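# Slide the pillow fully into its pillowcase with two arms

## Task

Get the pillow completely inside the pillowcase, lying flat rather than crumpled, with the case's open end extending well beyond the pillow's end. Both items must remain on the table (slight hanging over the edge is acceptable). Finish by releasing everything and moving the grippers away.

## Robot and tools

Robot: two arms, left_arm and right_arm, each ending in a two-finger parallel gripper. Their URDF roots sit near (-0.002, +0.357, 0) m for left_arm and (-0.006, -0.310, 0) m for right_arm, each yawed only slightly. A camera stand is fixed behind them; never strike it, the table or anything heavy.

Scene frame: the origin is at table-top height, halfway between the nominal base positions. +x points out across the table, +y toward left_arm, +z up. Arm names do not match image left/right. Reported hand positions (metres) and quaternions (wxyz) use this frame and may be off by a few centimetres, more when the arm is stretched far.

Gripper axes: fingers extend along the gripper's +z; they open and close along its y. end_effector_position is the spot between the finger pads, just under 1 cm inside the tips.

execute_actions(actions, cameras). actions is a list of actions run one after another. Each action is a list of 1 to 15 rows; each row is one 1/30 s control step, so one action lasts 0.5 s, and if fewer than 15 rows are given the final row is repeated. Every row holds exactly 14 numbers, each in [-1, 1], always covering both arms: left_arm dx, dy, dz, rx, ry, rz, opening, then right_arm dx, dy, dz, rx, ry, rz, opening. The first six numbers per arm are an offset, not a pose: they are measured along that arm's own Hand target axes, from the Hand target it had when the action began (all rows of an action share that same starting point; rows are not cumulative). Scale: 1.0 equals 0.6 m for dx, dy, dz, and 180 degrees for the rotation vector (rx, ry, rz). Sending the same offset in a later action moves the hand further again. Opening is absolute, not an offset: +1 fully open (about 87 mm between pads), +0.5 about 69 mm, 0 about 43 mm, -0.5 about 18 mm, -1 closed. Because 0 is itself a command, to keep a gripper unchanged repeat its current opening value. cameras: list of names (cam_high, cam_left_wrist, cam_right_wrist) or ["all"]; an invalid name rejects the whole call. If omitted or null, images come only when actions is empty; an empty actions list also gives a status report including the scene number.

zoom_image(camera, region): enlarges part of the most recent full image from one camera; region is [x0, y0, x1, y1] in pixels from the top-left, no more than 504 by 504. Images are 672x504.

read_manual(section): only returns licence texts; no motion.

finished_scene(scene): give the integer number of the current scene. It closes that scene permanently, so call it only after the pillow is in, the case is released and both grippers are clear.

Results: per arm, end_effector_position, end_effector_quat_wxyz, Hand target (the last commanded pose after clipping, which the next offsets start from), Tool commands (current opening commands), grip_measured (finger position on the same -1..+1 scale, accurate to about 1 mm), Joint positions (final gripper value on a 0 closed to 1 open scale), joint velocities (may be omitted when all are at noise level), and joint torques (include the arm's own weight; joints 1 to 3 wrap around at ±28 N m). A MOTOR HOT line warns of heating; an OVER-TEMPERATURE FAULT means that arm folds and stops working.

Motion behaviour: each step, commanded orientation is limited to 40 degrees away from the measured one, and the arm may reach position before orientation. Friction and gravity often leave the gripper short, low or tilted, especially far out. Tiny moves may not happen or may go sideways. Check the reported pose after each move; if it rests short, send the remaining difference as an offset, and correct tilt. An all-zero action re-requests the current target. To stop pressing into something, set the target back behind the gripper. Near the first joint's axis, a small hand move can swing the entire arm.

Gripping: close to roughly 0.04 below the grip_measured reading at first contact for a firm hold, less for a gentle one. Closing fast can squeeze too hard. For soft cloth and a pillow, moderate closure is enough.

Avoid: letting the two grippers, their housings or wrist cameras touch or squeeze each other (the clearance checker does not prevent this and it can end the scene); dropping or flinging items; releasing anything still moving; pushing hard; knocking the pillow or case off the table; holding loads or reaching far for long periods, which heats motors. The robot keeps its last command while you deliberate, and smooth, efficient motion is preferred.

Each tool is called after ">>>" by a JSON object that holds its "op" and its "data", one argument or row to a line.

## Session

>>> {"op": "execute_actions", "data": {
  "actions": []
}}

Scene clock: 0.00 s.
left_arm: end_effector_position=(+0.2949, +0.3453, +0.2420) grip_measured=+1.000 end_effector_quat_wxyz=(+0.251, -0.193, +0.947, -0.058) | right_arm: end_effector_position=(+0.2826, -0.3348, +0.2250) grip_measured=+0.992 end_effector_quat_wxyz=(+0.470, +0.162, +0.865, -0.062)
Joint positions: left_arm=[-0.008 1.404 1.586 -1.232 0.027 -0.38 1] | right_arm=[0.064 0.956 0.997 -0.659 0.319 0.273 0.996]
Joint velocities: within noise
Joint torques (N m): no reading
Heat: left arm: 32 °C; right arm: 36 °C.
Hand target: left_arm +0.2944, +0.3453, +0.2442; +0.253, -0.193, +0.946, -0.058 | right_arm +0.2856, -0.3347, +0.2337; +0.482, +0.163, +0.859, -0.059
Tool commands: left_gripper/opening=+1.0 right_gripper/opening=+1.0

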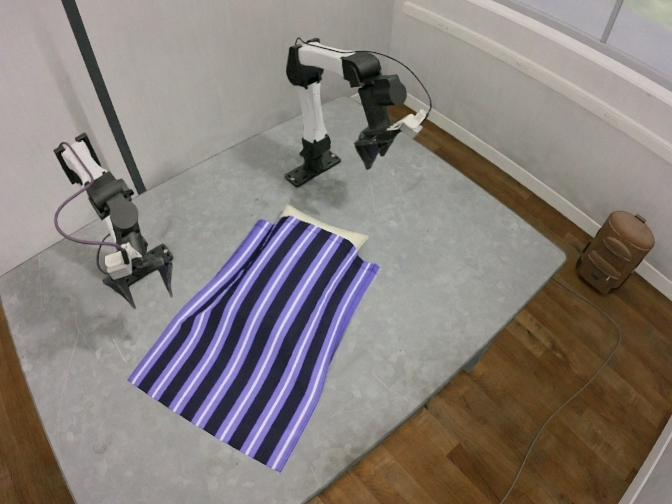

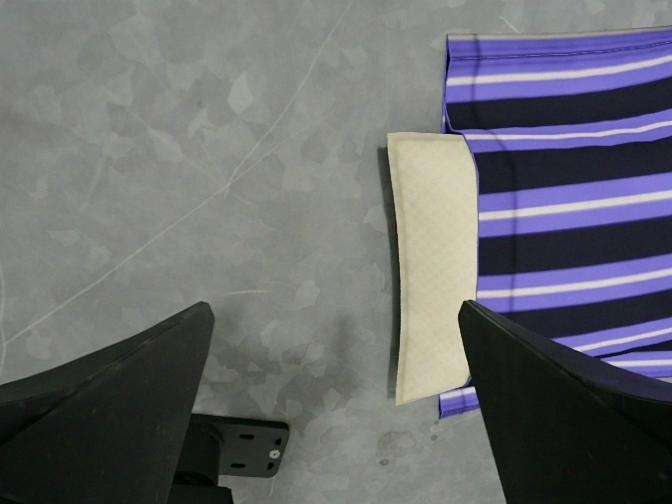

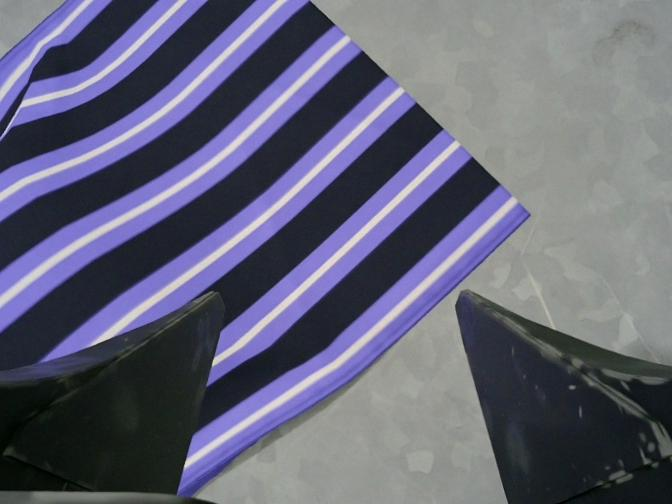

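>>> {"op": "zoom_image", "data": {
  "camera": "cam_high",
  "region": [210, 180, 410, 330]
}}

>>> {"op": "zoom_image", "data": {
  "camera": "cam_left_wrist",
  "region": [370, 0, 672, 440]
}}

Scaled by 2.520 from the camera's 672x504 image, which has a finer 960x720 frame.

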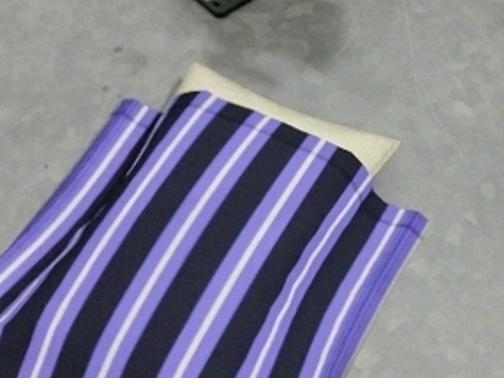

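Scaled by 1.145 from the camera's 672x504 image, which has a finer 960x720 frame.

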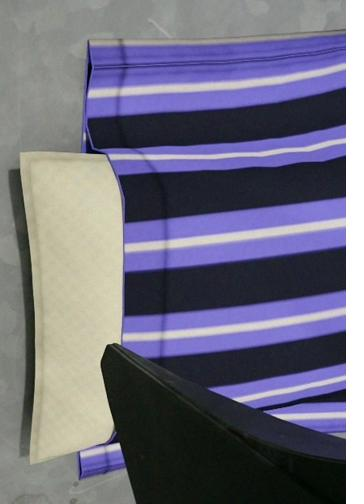

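>>> {"op": "execute_actions", "data": {
  "actions": [
    [[-0.001,-0.035,0.064,0,0,0,0.6,0.085,0.116,-0.064,0,0,0,0.6]],
    [[-0.001,-0.035,0.064,0,0,0,0.6,0.085,0.116,-0.064,0,0,0,0.6]],
    [[-0.001,-0.035,0.064,0,0,0,0.6,0.085,0.116,-0.064,0,0,0,0.6]],
    [[-0.001,-0.035,0.064,0,0,0,0.6,0.085,0.116,-0.064,0,0,0,0.6]],
    [[-0.001,-0.035,0.064,0,0,0,0.6,0.085,0.116,-0.064,0,0,0,0.6]],
    [[0,0,0,-0.023,0.05,-0.002,0.6,0,0,0,-0.036,0.104,-0.077,0.6]],
    [[0,0,0,-0.023,0.05,-0.002,0.6,0,0,0,-0.036,0.104,-0.077,0.6]],
    [[0,0,0,-0.023,0.05,-0.002,0.6,0,0,0,-0.036,0.104,-0.077,0.6]],
    [[0,0,0,0,0,0,0.6,0,0,0,0,0,0,0.6]]
  ],
  "cameras": ["all"]
}}

Scene clock: 39.30 s.
left_arm: end_effector_position=(+0.4271, +0.2463, +0.1041) grip_measured=+0.600 end_effector_quat_wxyz=(+0.027, -0.203, +0.979, -0.008) | right_arm: end_effector_position=(+0.1282, +0.0968, +0.1334) grip_measured=+0.600 end_effector_quat_wxyz=(+0.025, -0.199, +0.979, +0.031)
Joint positions: left_arm=[-0.238 2.433 2.474 -1.556 -0.007 -0.61 0.8] | right_arm=[1.183 2.302 2.362 -1.552 0.008 0.786 0.8]
Joint torques (N m): left_arm=[0.54 -12.66 7.88 0.44 0.14 0.09] | right_arm=[0.42 -9.07 7.36 0.24 -0.11 -0.2]
Heat: left arm: 36 °C; right arm: 40 °C.
Hand target: left_arm +0.4284, +0.2474, +0.1014; +0.003, -0.209, +0.978, -0.002 | right_arm +0.1251, +0.0989, +0.1381; +0.001, -0.209, +0.978, -0.001
Off the commanded pose: left_arm 0.003 m, 3 deg | right_arm 0.006 m, 5 deg.
joint sent to its limit (left arm) — joint 4 (wrist pitch), lower limit. The joint targets still meet the commanded pose.
joint sent to its limit (right arm) — joint 4 (wrist pitch), lower limit. The joint targets are off in orientation, not in position.
camera_calibration:
cam_left_wrist: T_world_to_cam=[[0.381516, -0.924101, 0.0219668, 0.061339], [-0.643453, -0.248439, 0.724049, 0.283784], [-0.663637, -0.290371, -0.689399, 0.572796], [0, 0, 0, 1]] pos_world=[0.539328, 0.29351, 0.188065]
cam_right_wrist: T_world_to_cam=[[0.377079, -0.925794, -0.0267744, 0.0452414], [-0.657611, -0.28798, 0.696143, 0.046001], [-0.652196, -0.244894, -0.717404, 0.348437], [0, 0, 0, 1]] pos_world=[0.24044, 0.140461, 0.219158]

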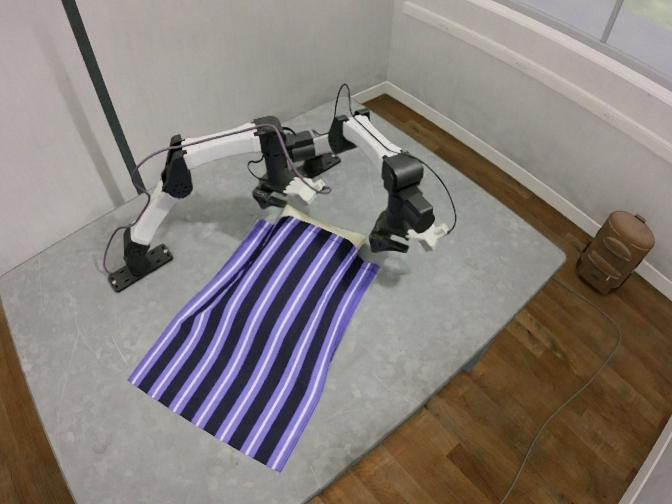

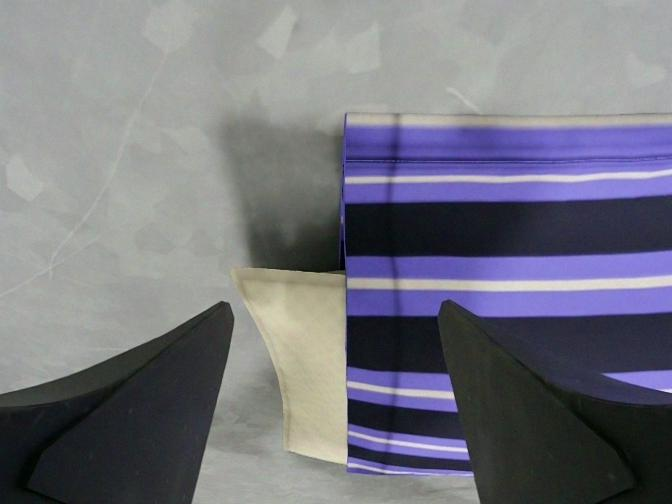

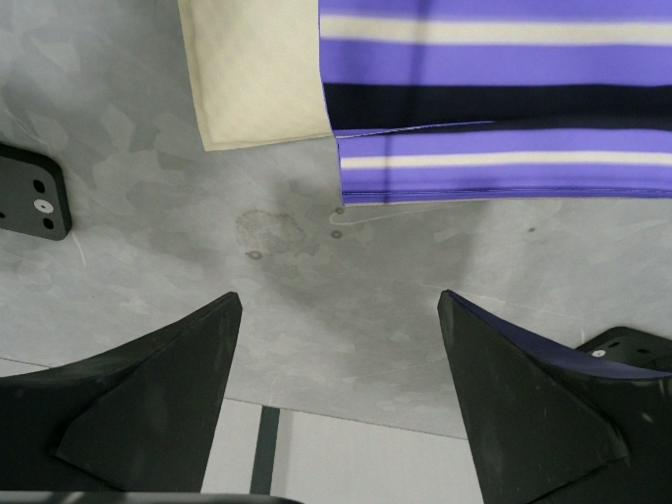

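>>> {"op": "execute_actions", "data": {
  "actions": [
    [[-0.006,-0.034,0,0,0,0,0.6,0.054,-0.023,0.06,0,0,0,0.6]],
    [[0,0,0.06,0,0,0,0.6,0,0,0.06,0,0,0,0.6]],
    [[0,0,0.059,0,0,0,0.6,0,0,0.06,0,0,0,0.6]],
    [[0,0,0,0,0,0,0.6,0,0,0,0,0,0,0.6]]
  ],
  "cameras": ["all"]
}}

Scene clock: 52.60 s.
left_arm: end_effector_position=(+0.4402, +0.2345, +0.0265) grip_measured=+0.600 end_effector_quat_wxyz=(-0.001, -0.208, +0.978, +0.003) | right_arm: end_effector_position=(+0.1009, +0.0677, +0.0278) grip_measured=+0.600 end_effector_quat_wxyz=(-0.003, -0.212, +0.977, -0.013)
Joint positions: left_arm=[-0.255 2.567 2.403 -1.411 -0.005 -0.636 0.8] | right_arm=[1.219 2.219 1.79 -1.168 0.008 0.796 0.8]
Joint torques (N m): left_arm=[-0.77 -16.58 5.52 0.49 0.12 0.05] | right_arm=[-0.06 -9.4 5.29 0.39 -0.06 -0.05]
Heat: left arm: 39 °C; right arm: 40 °C.
Hand target: left_arm +0.4405, +0.2301, +0.0302; +0.003, -0.209, +0.978, -0.002 | right_arm +0.1016, +0.0729, +0.0301; +0.001, -0.209, +0.978, -0.001
Off the commanded pose: left_arm 0.006 m, 1 deg | right_arm 0.006 m, 2 deg.
camera_calibration:
cam_left_wrist: T_world_to_cam=[[0.390278, -0.920636, -0.0106096, 0.0433119], [-0.596577, -0.261646, 0.758708, 0.326969], [-0.70127, -0.289777, -0.651345, 0.540018], [0, 0, 0, 1]] pos_world=[0.556857, 0.281909, 0.104124]
cam_right_wrist: T_world_to_cam=[[0.401632, -0.914521, 0.0484128, 0.0204456], [-0.623679, -0.234426, 0.745701, 0.0847257], [-0.670609, -0.329691, -0.66452, 0.253872], [0, 0, 0, 1]] pos_world=[0.214879, 0.122259, 0.104533]

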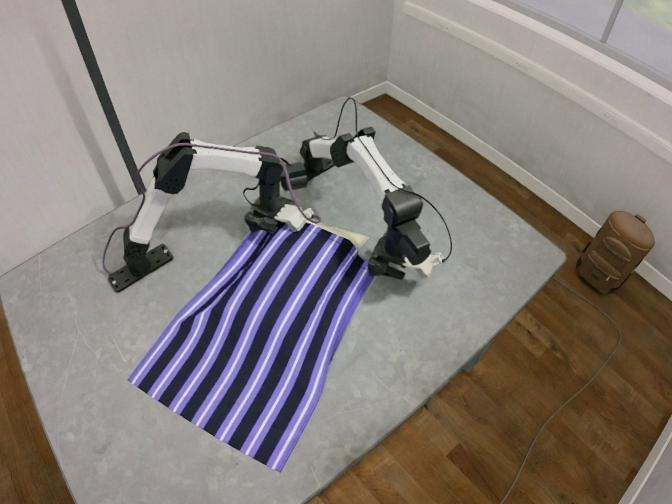

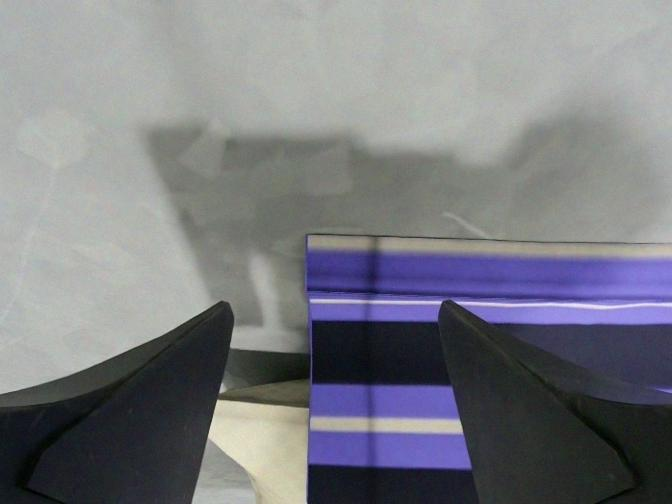

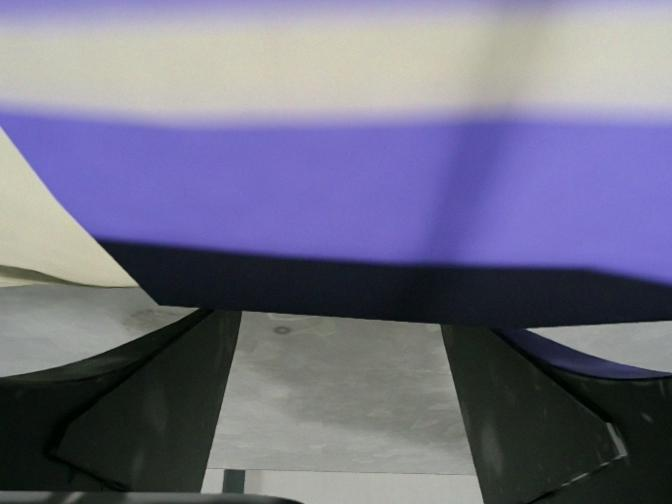

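>>> {"op": "execute_actions", "data": {
  "actions": [
    [[0.016,0,0,0,0,0,0.6,0,0,-0.08,0,0,0,0.6]],
    [[0,0,0.016,0,0,0,0.6,0,0,0,0,-0.07,0,0.6]],
    [[0,0,0.015,0,0,0,0.6,0,0,0,0,-0.069,0,0.6]],
    [[0,0,0,0,0,0,0.6,0,0,0,0,0,0,0.6]]
  ],
  "cameras": ["all"]
}}

Scene clock: 60.23 s.
left_arm: end_effector_position=(+0.4277, +0.2309, +0.0067) grip_measured=+0.600 end_effector_quat_wxyz=(-0.012, -0.207, +0.978, +0.005) | right_arm: end_effector_position=(+0.0971, +0.0683, +0.0663) grip_measured=+0.600 end_effector_quat_wxyz=(+0.198, -0.215, +0.956, +0.025)
Joint positions: left_arm=[-0.266 2.523 2.238 -1.312 0.001 -0.645 0.8] | right_arm=[1.373 1.937 1.523 -0.941 0.342 0.898 0.8]
Joint torques (N m): left_arm=[-0.84 -16.95 4.86 0.65 0.09 0.04] | right_arm=[-0.25 -9.91 5.39 0.85 0.38 -0.04]
Heat: left arm: 42 °C; right arm: 40 °C.
Hand target: left_arm +0.4318, +0.2262, +0.0115; +0.003, -0.209, +0.978, -0.002 | right_arm +0.1013, +0.0730, +0.0780; +0.213, -0.204, +0.954, +0.044
Off the commanded pose: left_arm 0.008 m, 2 deg | right_arm 0.013 m, 3 deg.
camera_calibration:
cam_left_wrist: T_world_to_cam=[[0.388253, -0.921371, -0.0183148, 0.0457124], [-0.580511, -0.259958, 0.77164, 0.326214], [-0.715728, -0.288959, -0.635795, 0.523211], [0, 0, 0, 1]] pos_world=[0.546099, 0.278107, 0.0817726]
cam_right_wrist: T_world_to_cam=[[0.399961, -0.914972, 0.0534446, 0.0204818], [-0.841687, -0.343596, 0.416539, 0.104231], [-0.362758, -0.211583, -0.907546, 0.255229], [0, 0, 0, 1]] pos_world=[0.172124, 0.108556, 0.187121]

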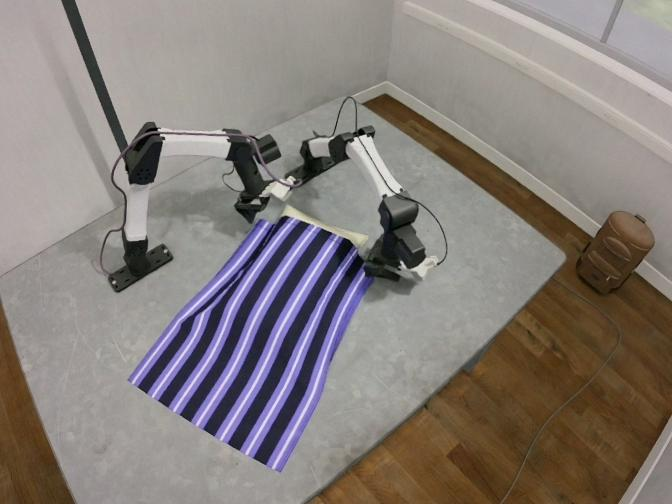

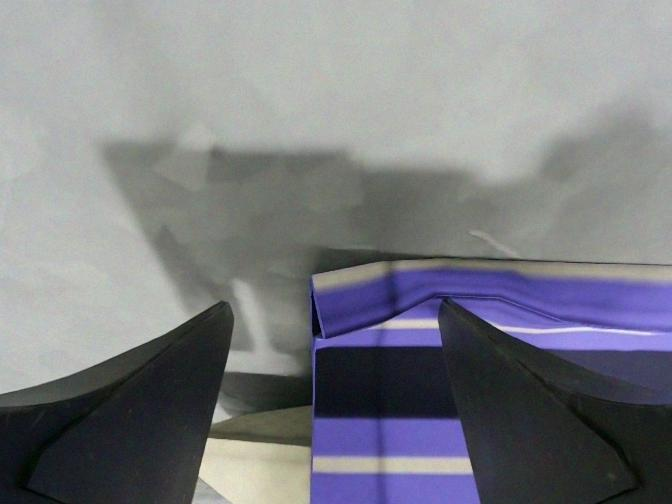

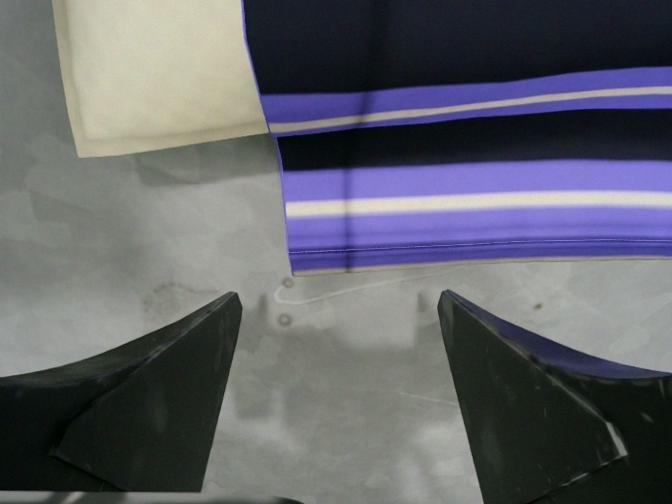

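>>> {"op": "execute_actions", "data": {
  "actions": [
    [[0,0,0,0,0,0,0.2,0.018,0.013,0.046,0,0,0,0.6]],
    [[0,0,0,0,0,0,-0.3,0.018,0,0.046,0,0,0,0.6]],
    [[0,0,0,0,0,0,-0.8,0,0,0,0,0,0,0.6]],
    [[0,0,0,0,0,0,-1,0,0,0,0,0,0,0.6]]
  ],
  "cameras": ["cam_left_wrist","cam_right_wrist"]
}}

Scene clock: 67.17 s.
left_arm: end_effector_position=(+0.4329, +0.2247, +0.0063) grip_measured=-0.947 end_effector_quat_wxyz=(-0.004, -0.208, +0.978, -0.008) | right_arm: end_effector_position=(+0.1000, +0.0788, +0.0224) grip_measured=+0.600 end_effector_quat_wxyz=(+0.207, -0.206, +0.955, +0.041)
Joint positions: left_arm=[-0.269 2.523 2.238 -1.286 0.018 -0.651 0.027] | right_arm=[1.373 1.987 1.407 -0.74 0.348 0.908 0.8]
Joint torques (N m): left_arm=[-0.57 -17.09 4.97 0.46 -0.11 0.07] | right_arm=[-0.06 -7.12 5.05 0.97 0.26 -0.06]
Heat: left arm: 46 °C; right arm: 40 °C.
Hand target: left_arm +0.4318, +0.2261, +0.0115; +0.003, -0.209, +0.978, -0.002 | right_arm +0.1018, +0.0816, +0.0189; +0.213, -0.204, +0.954, +0.045
Off the commanded pose: left_arm 0.006 m, 1 deg | right_arm 0.005 m, 1 deg.
camera_calibration:
cam_left_wrist: T_world_to_cam=[[0.390737, -0.920436, 0.0110629, 0.0365133], [-0.596142, -0.243876, 0.764944, 0.331143], [-0.701384, -0.305487, -0.644002, 0.522419], [0, 0, 0, 1]] pos_world=[0.549558, 0.273959, 0.0827292]
cam_right_wrist: T_world_to_cam=[[0.389924, -0.920562, 0.0229241, 0.0334176], [-0.849899, -0.350188, 0.393751, 0.130424], [-0.354444, -0.173016, -0.918931, 0.215063], [0, 0, 0, 1]] pos_world=[0.174045, 0.113645, 0.145507]
Images, in order (width x height): cam_left_wrist 672x504, cam_right_wrist 672x504.

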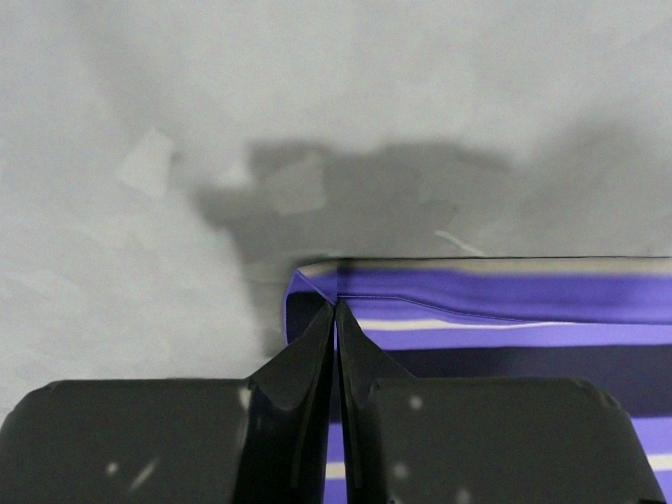

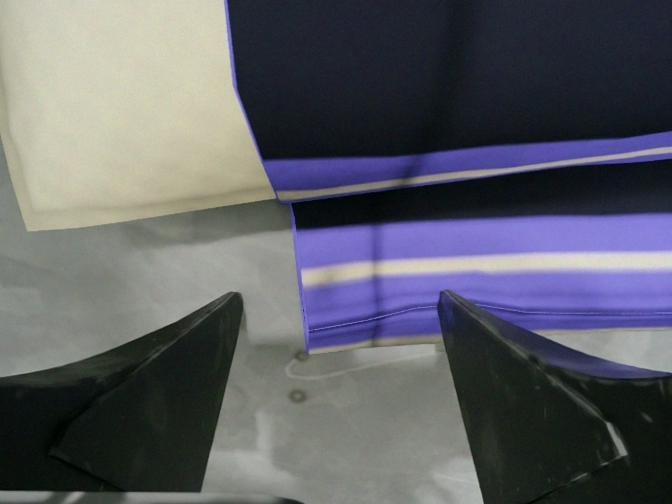

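>>> {"op": "execute_actions", "data": {
  "actions": [
    [[0,0,0,0,0,0,-1,0.002,0,0.026,0,0,0,0.6]],
    [[0,0,0,0,0,0,-1,0,0,0,0,0,0,0.2]],
    [[0,0,0,0,0,0,-1,0,0,0,0,0,0,-0.3]],
    [[0,0,0,0,0,0,-1,0,0,0,0,0,0,-0.8]],
    [[0,0,0,0,0,0,-1,0,0,0,0,0,0,-1]],
    [[0,0,-0.04,0,0,0,-1,0,0,-0.05,0,0,0,-1]],
    [[0,0,-0.06,0,0,0,-1,0,0,-0.06,0,0,0,-1]]
  ],
  "cameras": ["all"]
}}

Scene clock: 74.80 s.
left_arm: end_effector_position=(+0.4312, +0.2263, +0.0721) grip_measured=-0.947 end_effector_quat_wxyz=(+0.004, -0.208, +0.978, -0.008) | right_arm: end_effector_position=(+0.0834, +0.0651, +0.0486) grip_measured=-0.983 end_effector_quat_wxyz=(+0.211, -0.210, +0.954, +0.024)
Joint positions: left_arm=[-0.269 2.525 2.507 -1.539 0.012 -0.651 0.027] | right_arm=[1.42 1.93 1.438 -0.873 0.379 0.951 0.008]
Joint torques (N m): left_arm=[-0.49 -13.87 7.77 0.32 -0.03 0.08] | right_arm=[0.2 -9.2 7.86 0.49 0.12 -0.07]
Heat: left arm: 48 °C; right arm: 40 °C.
Hand target: left_arm +0.4313, +0.2263, +0.0714; +0.003, -0.209, +0.978, -0.002 | right_arm +0.0812, +0.0725, +0.0641; +0.213, -0.204, +0.954, +0.045
Off the commanded pose: left_arm 0.001 m, 1 deg | right_arm 0.017 m, 3 deg.
camera_calibration:
cam_left_wrist: T_world_to_cam=[[0.390519, -0.920485, 0.0142141, 0.0378512], [-0.607769, -0.246189, 0.754989, 0.286413], [-0.691456, -0.303476, -0.655584, 0.560173], [0, 0, 0, 1]] pos_world=[0.546626, 0.275352, 0.150464]
cam_right_wrist: T_world_to_cam=[[0.389931, -0.91888, 0.0601115, 0.0248367], [-0.855724, -0.337471, 0.392237, 0.101], [-0.340133, -0.204384, -0.917898, 0.23166], [0, 0, 0, 1]] pos_world=[0.155539, 0.104254, 0.171532]

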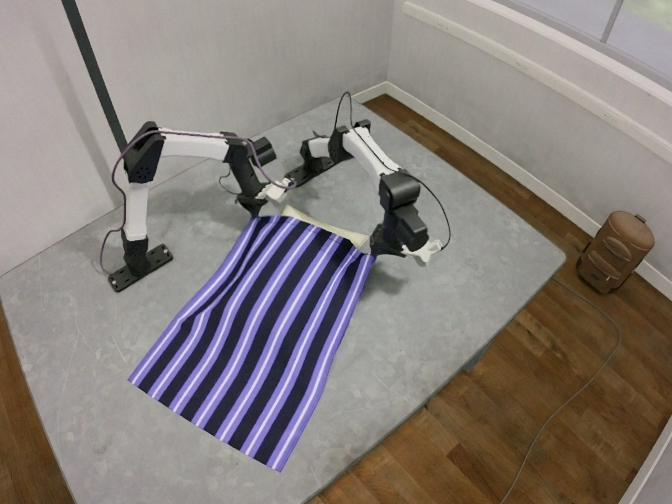

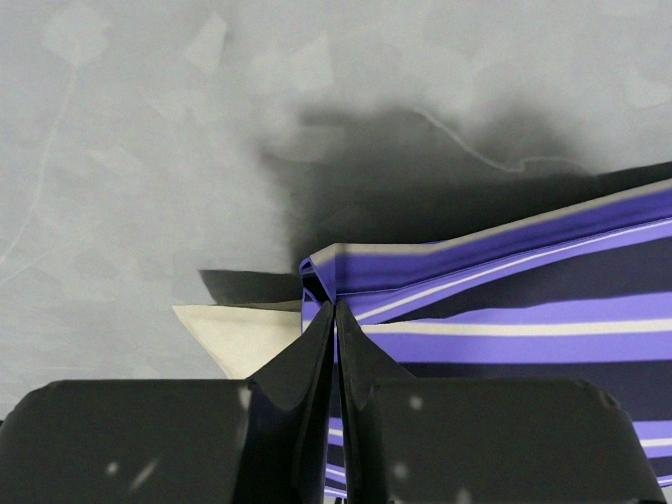

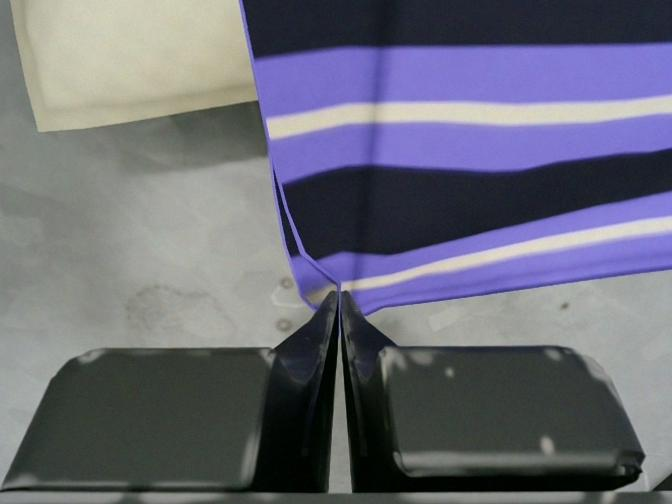

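>>> {"op": "execute_actions", "data": {
  "actions": [
    [[0,0,-0.075,0,0,0,-1,-0.033,0,-0.07,0,0,0,-1]],
    [[0,0,-0.075,0,0,0,-1,-0.033,0,-0.07,0,0,0,-1]],
    [[0,0,-0.075,0,0,0,-1,-0.033,0,-0.07,0,0,0,-1]],
    [[0,0,-0.075,0,0,0,-1,-0.033,0,-0.07,0,0,0,-1]],
    [[0,0,0,0.07,-0.045,0,-1,0,0,0,0,0,0,-1]],
    [[0,0,0,0.07,-0.045,0,-1,0,0,0,0,0,0,-1]],
    [[0,0,0,0.07,-0.045,0,-1,0,0,0,0,0,0,-1]]
  ],
  "cameras": ["all"]
}}

Scene clock: 87.60 s.
left_arm: end_effector_position=(+0.4189, +0.2258, +0.2318) grip_measured=-0.946 end_effector_quat_wxyz=(+0.231, -0.191, +0.919, -0.256) | right_arm: end_effector_position=(+0.0868, +0.0756, +0.2383) grip_measured=-0.983 end_effector_quat_wxyz=(+0.232, -0.202, +0.949, +0.069)
Joint positions: left_arm=[-0.158 1.798 1.83 -0.966 0.322 -0.638 0.027] | right_arm=[1.419 1.977 2.266 -1.548 0.385 0.942 0.009]
Joint torques (N m): left_arm=[0.69 -12.81 6.93 2.22 0.23 0.03] | right_arm=[0.31 -8.62 7.01 0.64 0.03 -0.18]
Heat: left arm: 48 °C; right arm: 41 °C.
Hand target: left_arm +0.4301, +0.2268, +0.2514; +0.272, -0.192, +0.902, -0.273 | right_arm +0.0813, +0.0729, +0.2498; +0.213, -0.204, +0.954, +0.045
Off the commanded pose: left_arm 0.023 m, 5 deg | right_arm 0.013 m, 4 deg.
joint sent to its limit (right arm) — joint 4 (wrist pitch), lower limit. The joint targets are off in orientation, not in position.
camera_calibration:
cam_left_wrist: T_world_to_cam=[[0.220127, -0.805531, 0.550149, -0.0388793], [-0.933014, -0.00928831, 0.359721, 0.332661], [-0.284656, -0.592481, -0.753616, 0.573855], [0, 0, 0, 1]] pos_world=[0.482287, 0.311769, 0.334191]
cam_right_wrist: T_world_to_cam=[[0.394438, -0.918653, -0.0222605, 0.0408704], [-0.862266, -0.378385, 0.336632, 0.04989], [-0.317671, -0.113586, -0.941373, 0.405833], [0, 0, 0, 1]] pos_world=[0.155819, 0.10252, 0.366155]

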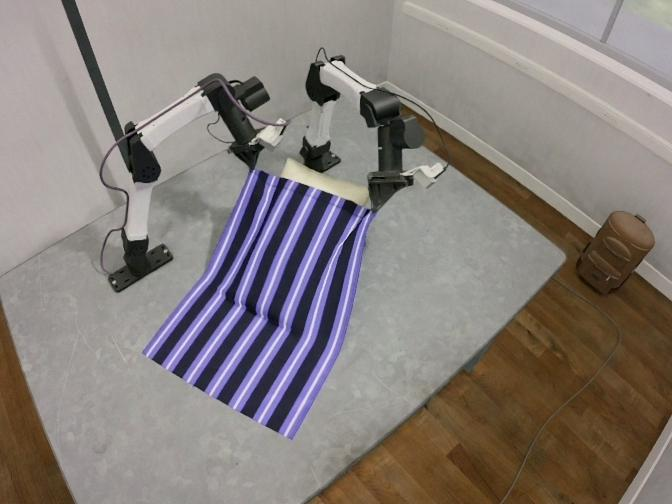

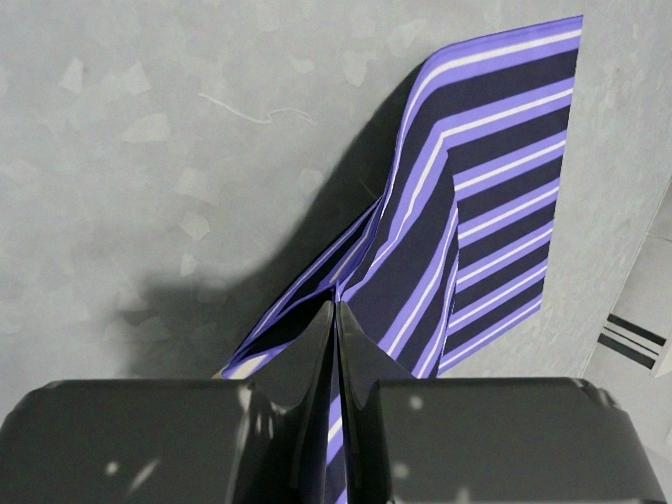

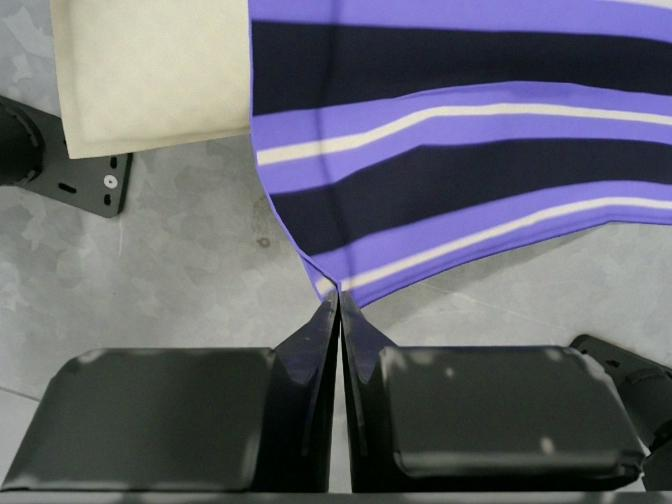

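>>> {"op": "execute_actions", "data": {
  "actions": [
    [[0,0,0,0,0,0,-1,0,0,0,-0.051,-0.048,0.024,-1]],
    [[0,0,0,0,0,0,-1,0,0,0,-0.051,-0.048,0.024,-1]],
    [[0,0,0,0,0,0,-1,0,0,0,-0.05,-0.048,0.023,-1]],
    [[-0.0045,-0.075,-0.052,0,0,0,-1,-0.056,0.014,-0.072,0,0,0,-1]],
    [[-0.0045,-0.075,-0.052,0,0,0,-1,-0.056,0.014,-0.072,0,0,0,-1]],
    [[-0.0045,-0.075,-0.052,0,0,0,-1,-0.056,0.014,-0.072,0,0,0,-1]],
    [[-0.0045,-0.075,-0.052,0,0,0,-1,-0.056,0.014,-0.072,0,0,0,-1]],
    [[0,0,0,0,0,0,-1,0,0,0,0,0,0,-1]]
  ],
  "cameras": ["all"]
}}

Scene clock: 105.37 s.
left_arm: end_effector_position=(+0.3981, +0.1407, +0.4266) grip_measured=-0.944 end_effector_quat_wxyz=(+0.345, -0.200, +0.844, -0.358) | right_arm: end_effector_position=(+0.0707, -0.0201, +0.4405) grip_measured=-0.985 end_effector_quat_wxyz=(+0.361, -0.136, +0.865, +0.322)
Joint positions: left_arm=[-0.387 2.026 2.856 -1.371 0.189 -0.923 0.028] | right_arm=[1.501 1.557 2.476 -1.577 0.516 0.936 0.008]
Joint torques (N m): left_arm=[-0.46 -11.22 5.42 2.62 -0.03 0.02] | right_arm=[0.62 -3.14 4.92 1.79 0.16 -0.09]
Heat: left arm: 44 °C; right arm: 41 °C.
Hand target: left_arm +0.3998, +0.1410, +0.4509; +0.272, -0.192, +0.902, -0.273 | right_arm +0.0687, -0.0200, +0.4504; +0.360, -0.127, +0.862, +0.334
Off the commanded pose: left_arm 0.024 m, 14 deg | right_arm 0.010 m, 2 deg.
elbow stopped short (left arm): the move would have taken joint 3 (elbow) straighter than the controller allows.
joint read past its limit (right arm) — joint 4 (wrist pitch), lower limit.
joint sent to its limit (right arm) — joint 4 (wrist pitch), lower limit. The joint targets still meet the commanded pose.
camera_calibration:
cam_left_wrist: T_world_to_cam=[[0.0820024, -0.675761, 0.732545, -0.251106], [-0.995667, -0.0232036, 0.0900517, 0.384245], [-0.0438557, -0.736755, -0.674736, 0.555145], [0, 0, 0, 1]] pos_world=[0.427518, 0.248234, 0.52392]
cam_right_wrist: T_world_to_cam=[[0.444417, -0.77116, -0.455857, 0.154263], [-0.882383, -0.464642, -0.074217, 0.112387], [-0.154577, 0.435224, -0.886953, 0.555756], [0, 0, 0, 1]] pos_world=[0.116519, -0.0706971, 0.571592]

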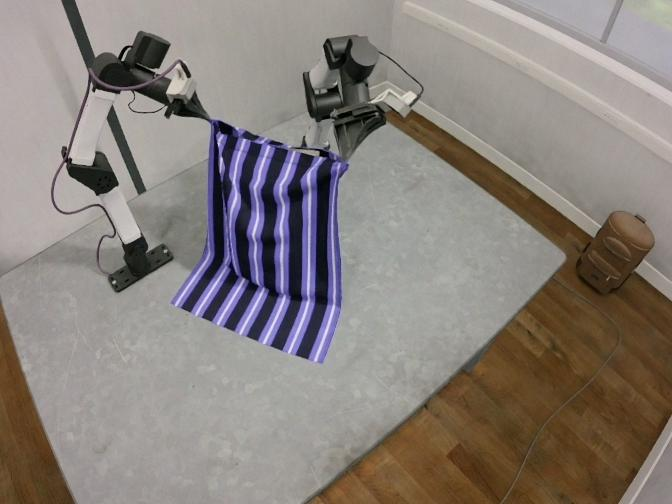

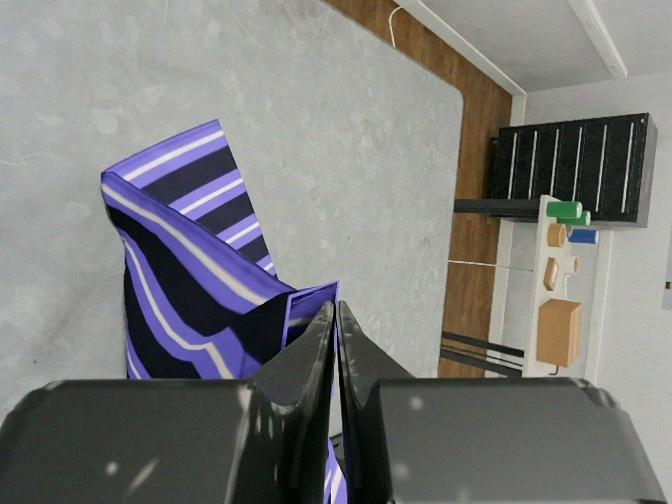

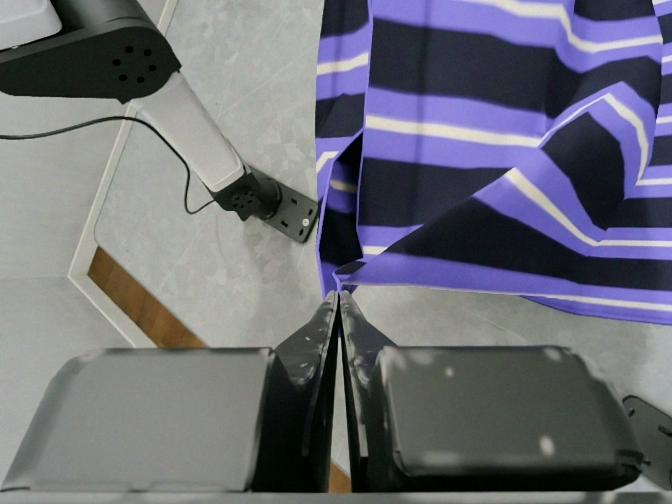

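>>> {"op": "zoom_image", "data": {
  "camera": "cam_high",
  "region": [160, 90, 380, 370]
}}

Scaled by 1.800 from the camera's 672x504 image, which has a finer 960x720 frame.

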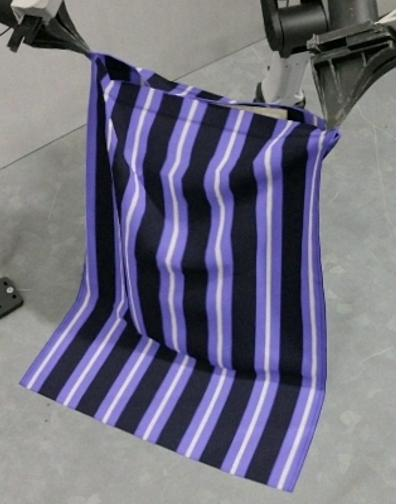

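>>> {"op": "execute_actions", "data": {
  "actions": [
    [[0,0,0,0.053,-0.035,0,-1,0,0,0,-0.038,-0.036,0.018,-1]],
    [[0,0,0,0.053,-0.035,0,-1,0,0,0,-0.038,-0.036,0.018,-1]],
    [[0,0,0,0.054,-0.035,0,-1,0,0,0,-0.038,-0.036,0.017,-1]],
    [[-0.015,-0.045,-0.026,0,0,0,-1,-0.029,0.049,-0.012,0,0,0,-1]],
    [[-0.015,-0.045,-0.027,0,0,0,-1,-0.029,0.049,-0.012,0,0,0,-1]],
    [[-0.015,-0.045,-0.027,0,0,0,-1,-0.029,0.049,-0.013,0,0,0,-1]],
    [[0,0,0,0,0,0,-1,0,0,0,0,0,0,-1]]
  ],
  "cameras": ["all"]
}}

>>> {"op": "zoom_image", "data": {
  "camera": "cam_high",
  "region": [160, 60, 380, 340]
}}

Scene clock: 122.97 s.
left_arm: end_effector_position=(+0.3593, +0.1417, +0.5331) grip_measured=-0.944 end_effector_quat_wxyz=(+0.451, -0.156, +0.754, -0.451) | right_arm: end_effector_position=(+0.0395, -0.0171, +0.5359) grip_measured=-0.985 end_effector_quat_wxyz=(+0.448, -0.079, +0.735, +0.503)
Joint positions: left_arm=[-0.409 1.871 2.849 -1.17 0.205 -0.951 0.028] | right_arm=[1.795 1.311 2.168 -0.996 0.844 0.841 0.008]
Joint torques (N m): left_arm=[-0.79 -6.3 5.33 2.37 -0.02 0.06] | right_arm=[0.66 -1.29 6.11 2.01 0.13 -0.02]
Heat: left arm: 42 °C; right arm: 40 °C.
Hand target: left_arm +0.3607, +0.1406, +0.5407; +0.454, -0.161, +0.750, -0.453 | right_arm +0.0386, -0.0192, +0.5509; +0.442, -0.059, +0.724, +0.526
Off the commanded pose: left_arm 0.008 m, 1 deg | right_arm 0.015 m, 4 deg.
elbow stopped short (left arm): the move would have taken joint 3 (elbow) straighter than the controller allows.
camera_calibration:
cam_left_wrist: T_world_to_cam=[[-0.176983, -0.556873, 0.811523, -0.29123], [-0.976197, -0.00570792, -0.216813, 0.490229], [0.125369, -0.830578, -0.542607, 0.507992], [0, 0, 0, 1]] pos_world=[0.363331, 0.262547, 0.618268]
cam_right_wrist: T_world_to_cam=[[0.544302, -0.495441, -0.676959, 0.333147], [-0.837915, -0.359975, -0.410265, 0.27343], [-0.040426, 0.790542, -0.611073, 0.48797], [0, 0, 0, 1]] pos_world=[0.0675053, -0.122278, 0.635891]

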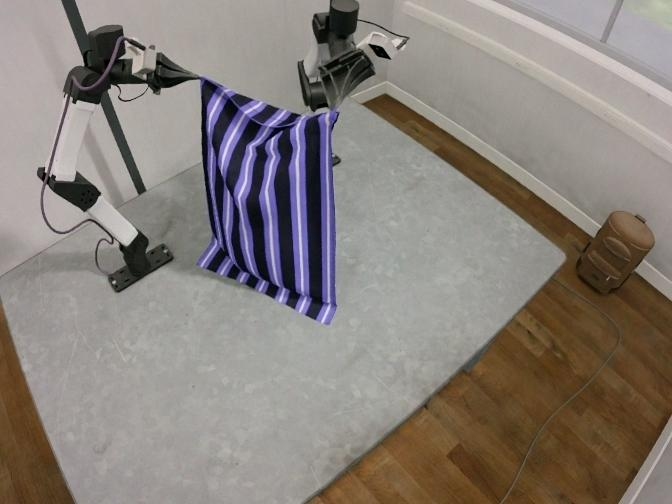

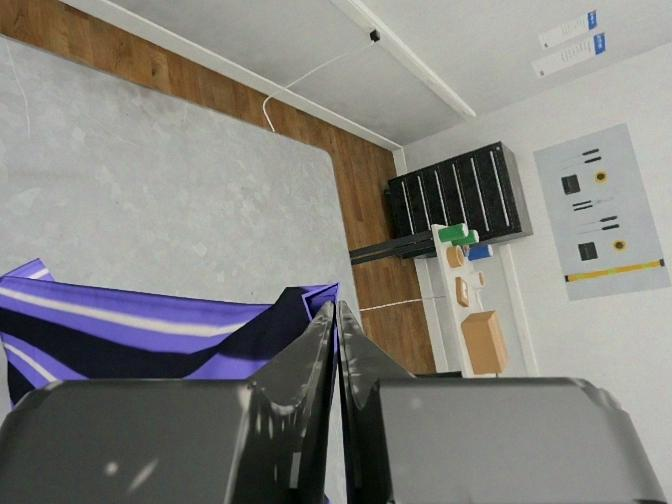

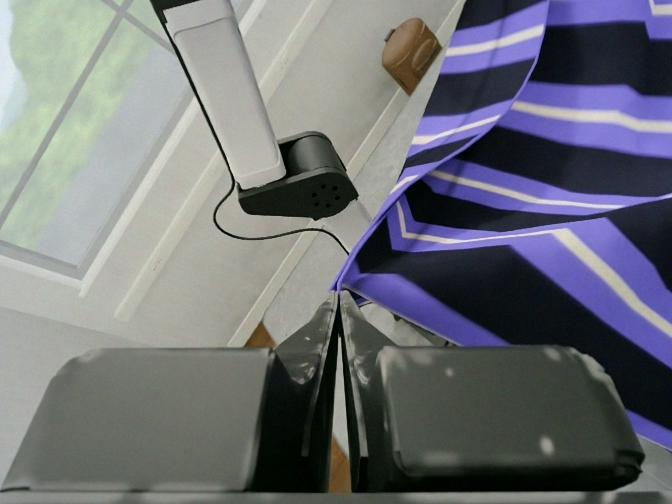

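Scaled by 1.800 from the camera's 672x504 image, which has a finer 960x720 frame.

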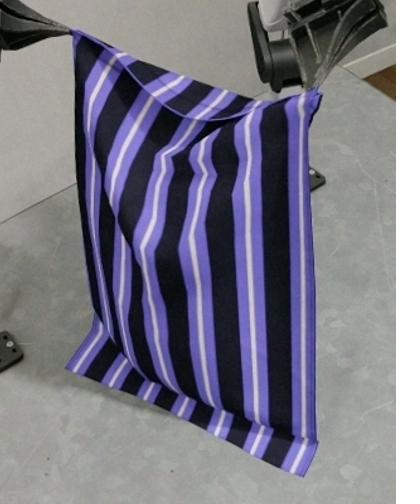

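>>> {"op": "execute_actions", "data": {
  "actions": [
    [[0.0116,-0.0044,-0.0556,0,0,0,-1,-0.0534,-0.0486,-0.0106,0,0,0,-1]],
    [[0.0116,-0.0044,-0.0556,0,0,0,-1,-0.0534,-0.0486,-0.0106,0,0,0,-1]],
    [[0.0116,-0.0044,-0.0556,0,0,0,-1,-0.0534,-0.0486,-0.0106,0,0,0,-1]],
    [[0.0116,-0.0044,-0.0556,0,0,0,-1,-0.0534,-0.0486,-0.0106,0,0,0,-1]],
    [[0.0116,-0.0044,-0.0556,0,0,0,-1,-0.0534,-0.0486,-0.0106,0,0,0,-1]],
    [[0,0,0,0,0,0,-1,0,0,0,0,0,0,-1]]
  ],
  "cameras": ["cam_high"]
}}

Scene clock: 164.00 s.
left_arm: end_effector_position=(+0.2020, +0.2006, +0.5529) grip_measured=-0.944 end_effector_quat_wxyz=(+0.445, -0.159, +0.762, -0.443) | right_arm: end_effector_position=(+0.2047, -0.1720, +0.5519) grip_measured=-0.985 end_effector_quat_wxyz=(+0.427, -0.037, +0.735, +0.526)
Joint positions: left_arm=[-0.446 1.498 2.757 -1.476 0.165 -0.952 0.028] | right_arm=[-0.149 1.378 2.333 -1.132 -1.076 0.683 0.008]
Joint torques (N m): left_arm=[-1.01 -1.11 3.7 2.42 0.02 0.04] | right_arm=[-0.13 -1.69 5.35 1.95 -0.35 -0.18]
Heat: left arm: 39 °C; right arm: 41 °C.
Hand target: left_arm +0.2018, +0.1999, +0.5625; +0.454, -0.160, +0.750, -0.453 | right_arm +0.1970, -0.1698, +0.5619; +0.442, -0.060, +0.724, +0.526
Off the commanded pose: left_arm 0.010 m, 2 deg | right_arm 0.013 m, 3 deg.
Images, in order (width x height): cam_high 672x504.

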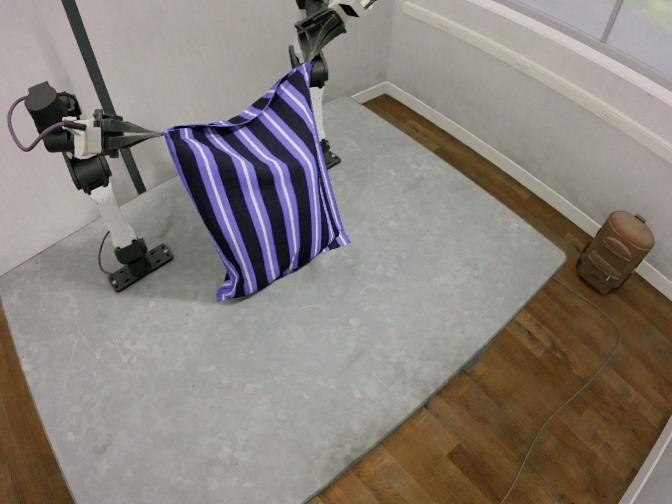

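>>> {"op": "execute_actions", "data": {
  "actions": [
    [[-0.04,-0.062,-0.013,0,0,0,-1,-0.053,0.053,-0.004,0,0,0,-1]],
    [[0.032,-0.011,-0.05,0,0,0,-1,0.037,0.034,-0.035,0,0,0,-1]],
    [[0.032,-0.011,-0.05,0,0,0,-1,0.037,0.034,-0.035,0,0,0,-1]],
    [[0.032,-0.011,-0.05,0,0,0,-1,0.037,0.034,-0.035,0,0,0,-1]],
    [[0,0,0,0,0,0,-1,0,0,0,0,0,0,-1]]
  ],
  "cameras": ["cam_high"]
}}

Scene clock: 174.00 s.
left_arm: end_effector_position=(+0.0935, +0.1962, +0.5915) grip_measured=-0.944 end_effector_quat_wxyz=(+0.421, -0.076, +0.716, -0.552) | right_arm: end_effector_position=(+0.0876, -0.1609, +0.6032) grip_measured=-0.985 end_effector_quat_wxyz=(+0.448, -0.054, +0.705, +0.547)
Joint positions: left_arm=[-1.448 1.384 2.856 -1.516 -0.598 -1.049 0.028] | right_arm=[-0.603 1.41 2.861 -1.353 -1.559 0.907 0.008]
Joint torques (N m): left_arm=[-0.92 1.21 1.83 2.56 -0.04 0.04] | right_arm=[-0.69 1.62 0.36 1.72 -0.07 -0.04]
Heat: left arm: 40 °C; right arm: 41 °C.
Hand target: left_arm +0.0933, +0.1995, +0.6087; +0.454, -0.160, +0.750, -0.453 | right_arm +0.0870, -0.1690, +0.6070; +0.442, -0.060, +0.724, +0.526
Off the commanded pose: left_arm 0.018 m, 16 deg | right_arm 0.009 m, 3 deg.
elbow stopped short (left arm): the move would have taken joint 3 (elbow) straighter than the controller allows.
elbow stopped short (right arm): the move would have taken joint 3 (elbow) straighter than the controller allows.
joint sent to its limit (right arm) — joint 5 (wrist yaw), lower limit. The joint targets are off in position and orientation.
Images, in order (width x height): cam_high 672x504.

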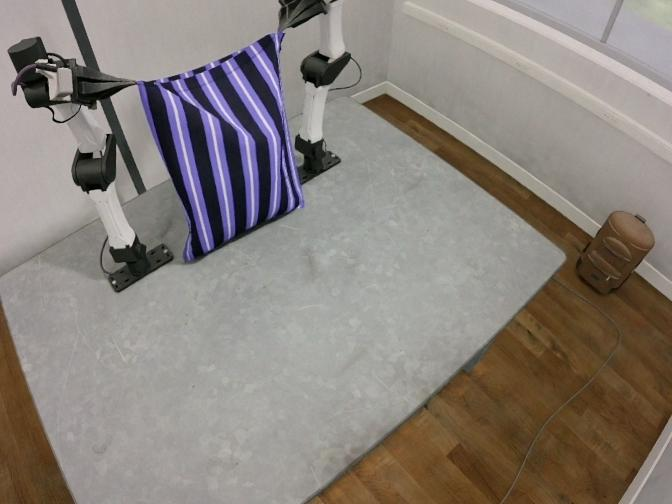

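>>> {"op": "execute_actions", "data": {
  "actions": [
    [[-0.044,0.032,0.085,0,0,0,-1,-0.048,-0.066,0.058,0,0,0,-1]],
    [[-0.044,0.032,0.085,0,0,0,-1,-0.048,-0.066,0.058,0,0,0,-1]],
    [[0,0,0,-0.033,-0.05,-0.01,-1,0,0,0,0.072,-0.073,0.005,-1]],
    [[0,0,0,-0.033,-0.05,-0.01,-1,0,0,0,0.072,-0.073,0.005,-1]],
    [[0,0,0,-0.032,-0.05,-0.01,-1,0,0,0,0.071,-0.072,0.005,-1]],
    [[0.016,0.025,0.174,0,0,0,-1,0.035,-0.035,0.17,0,0,0,-1]],
    [[0.031,0.048,0.162,0,0,0,-1,0.053,-0.054,0.154,0,0,0,-1]],
    [[0.042,0.064,0.148,0,0,0,-1,0.066,-0.066,0.138,0,0,0,-1]],
    [[0.052,0.08,0.135,0,0,0,-1,0.078,-0.079,0.123,0,0,0,-1]],
    [[0,0,0,0,0,0,-1,0,0,0,0,0,0,-1]]
  ],
  "cameras": ["cam_high"]
}}

Scene clock: 190.90 s.
left_arm: end_effector_position=(+0.5481, +0.1995, +0.3509) grip_measured=-0.944 end_effector_quat_wxyz=(+0.549, -0.368, +0.692, -0.292) | right_arm: end_effector_position=(+0.5446, -0.1731, +0.3396) grip_measured=-0.985 end_effector_quat_wxyz=(+0.611, +0.287, +0.697, +0.241)
Joint positions: left_arm=[-0.346 1.83 1.84 -0.252 -0.302 -1.051 0.028] | right_arm=[0.279 1.771 1.656 -0.029 0.295 0.808 0.007]
Joint torques (N m): left_arm=[0.2 -11.07 8.75 2.54 0.06 0.28] | right_arm=[-0.17 -8.24 9.09 2.47 -0.07 -0.23]
Heat: left arm: 41 °C; right arm: 41 °C.
Hand target: left_arm +0.5506, +0.2007, +0.3692; +0.565, -0.363, +0.675, -0.305 | right_arm +0.5461, -0.1731, +0.3723; +0.638, +0.280, +0.668, +0.261
Off the commanded pose: left_arm 0.019 m, 3 deg | right_arm 0.033 m, 5 deg.
elbow stopped short (left arm): the move would have taken joint 3 (elbow) straighter than the controller allows.
elbow stopped short (right arm): the move would have taken joint 3 (elbow) straighter than the controller allows.
Images, in order (width x height): cam_high 672x504.

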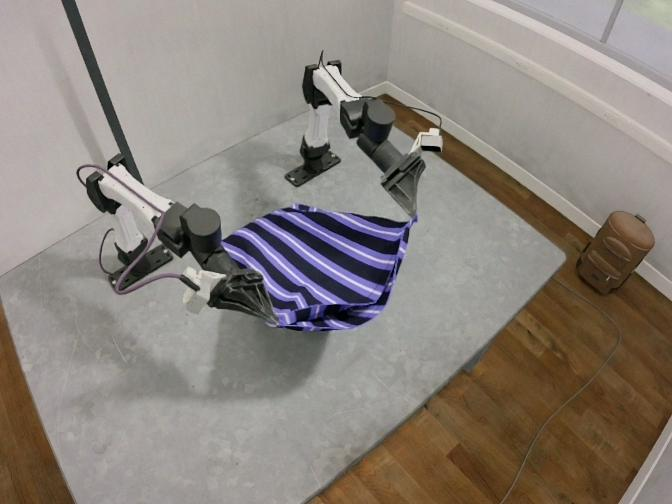

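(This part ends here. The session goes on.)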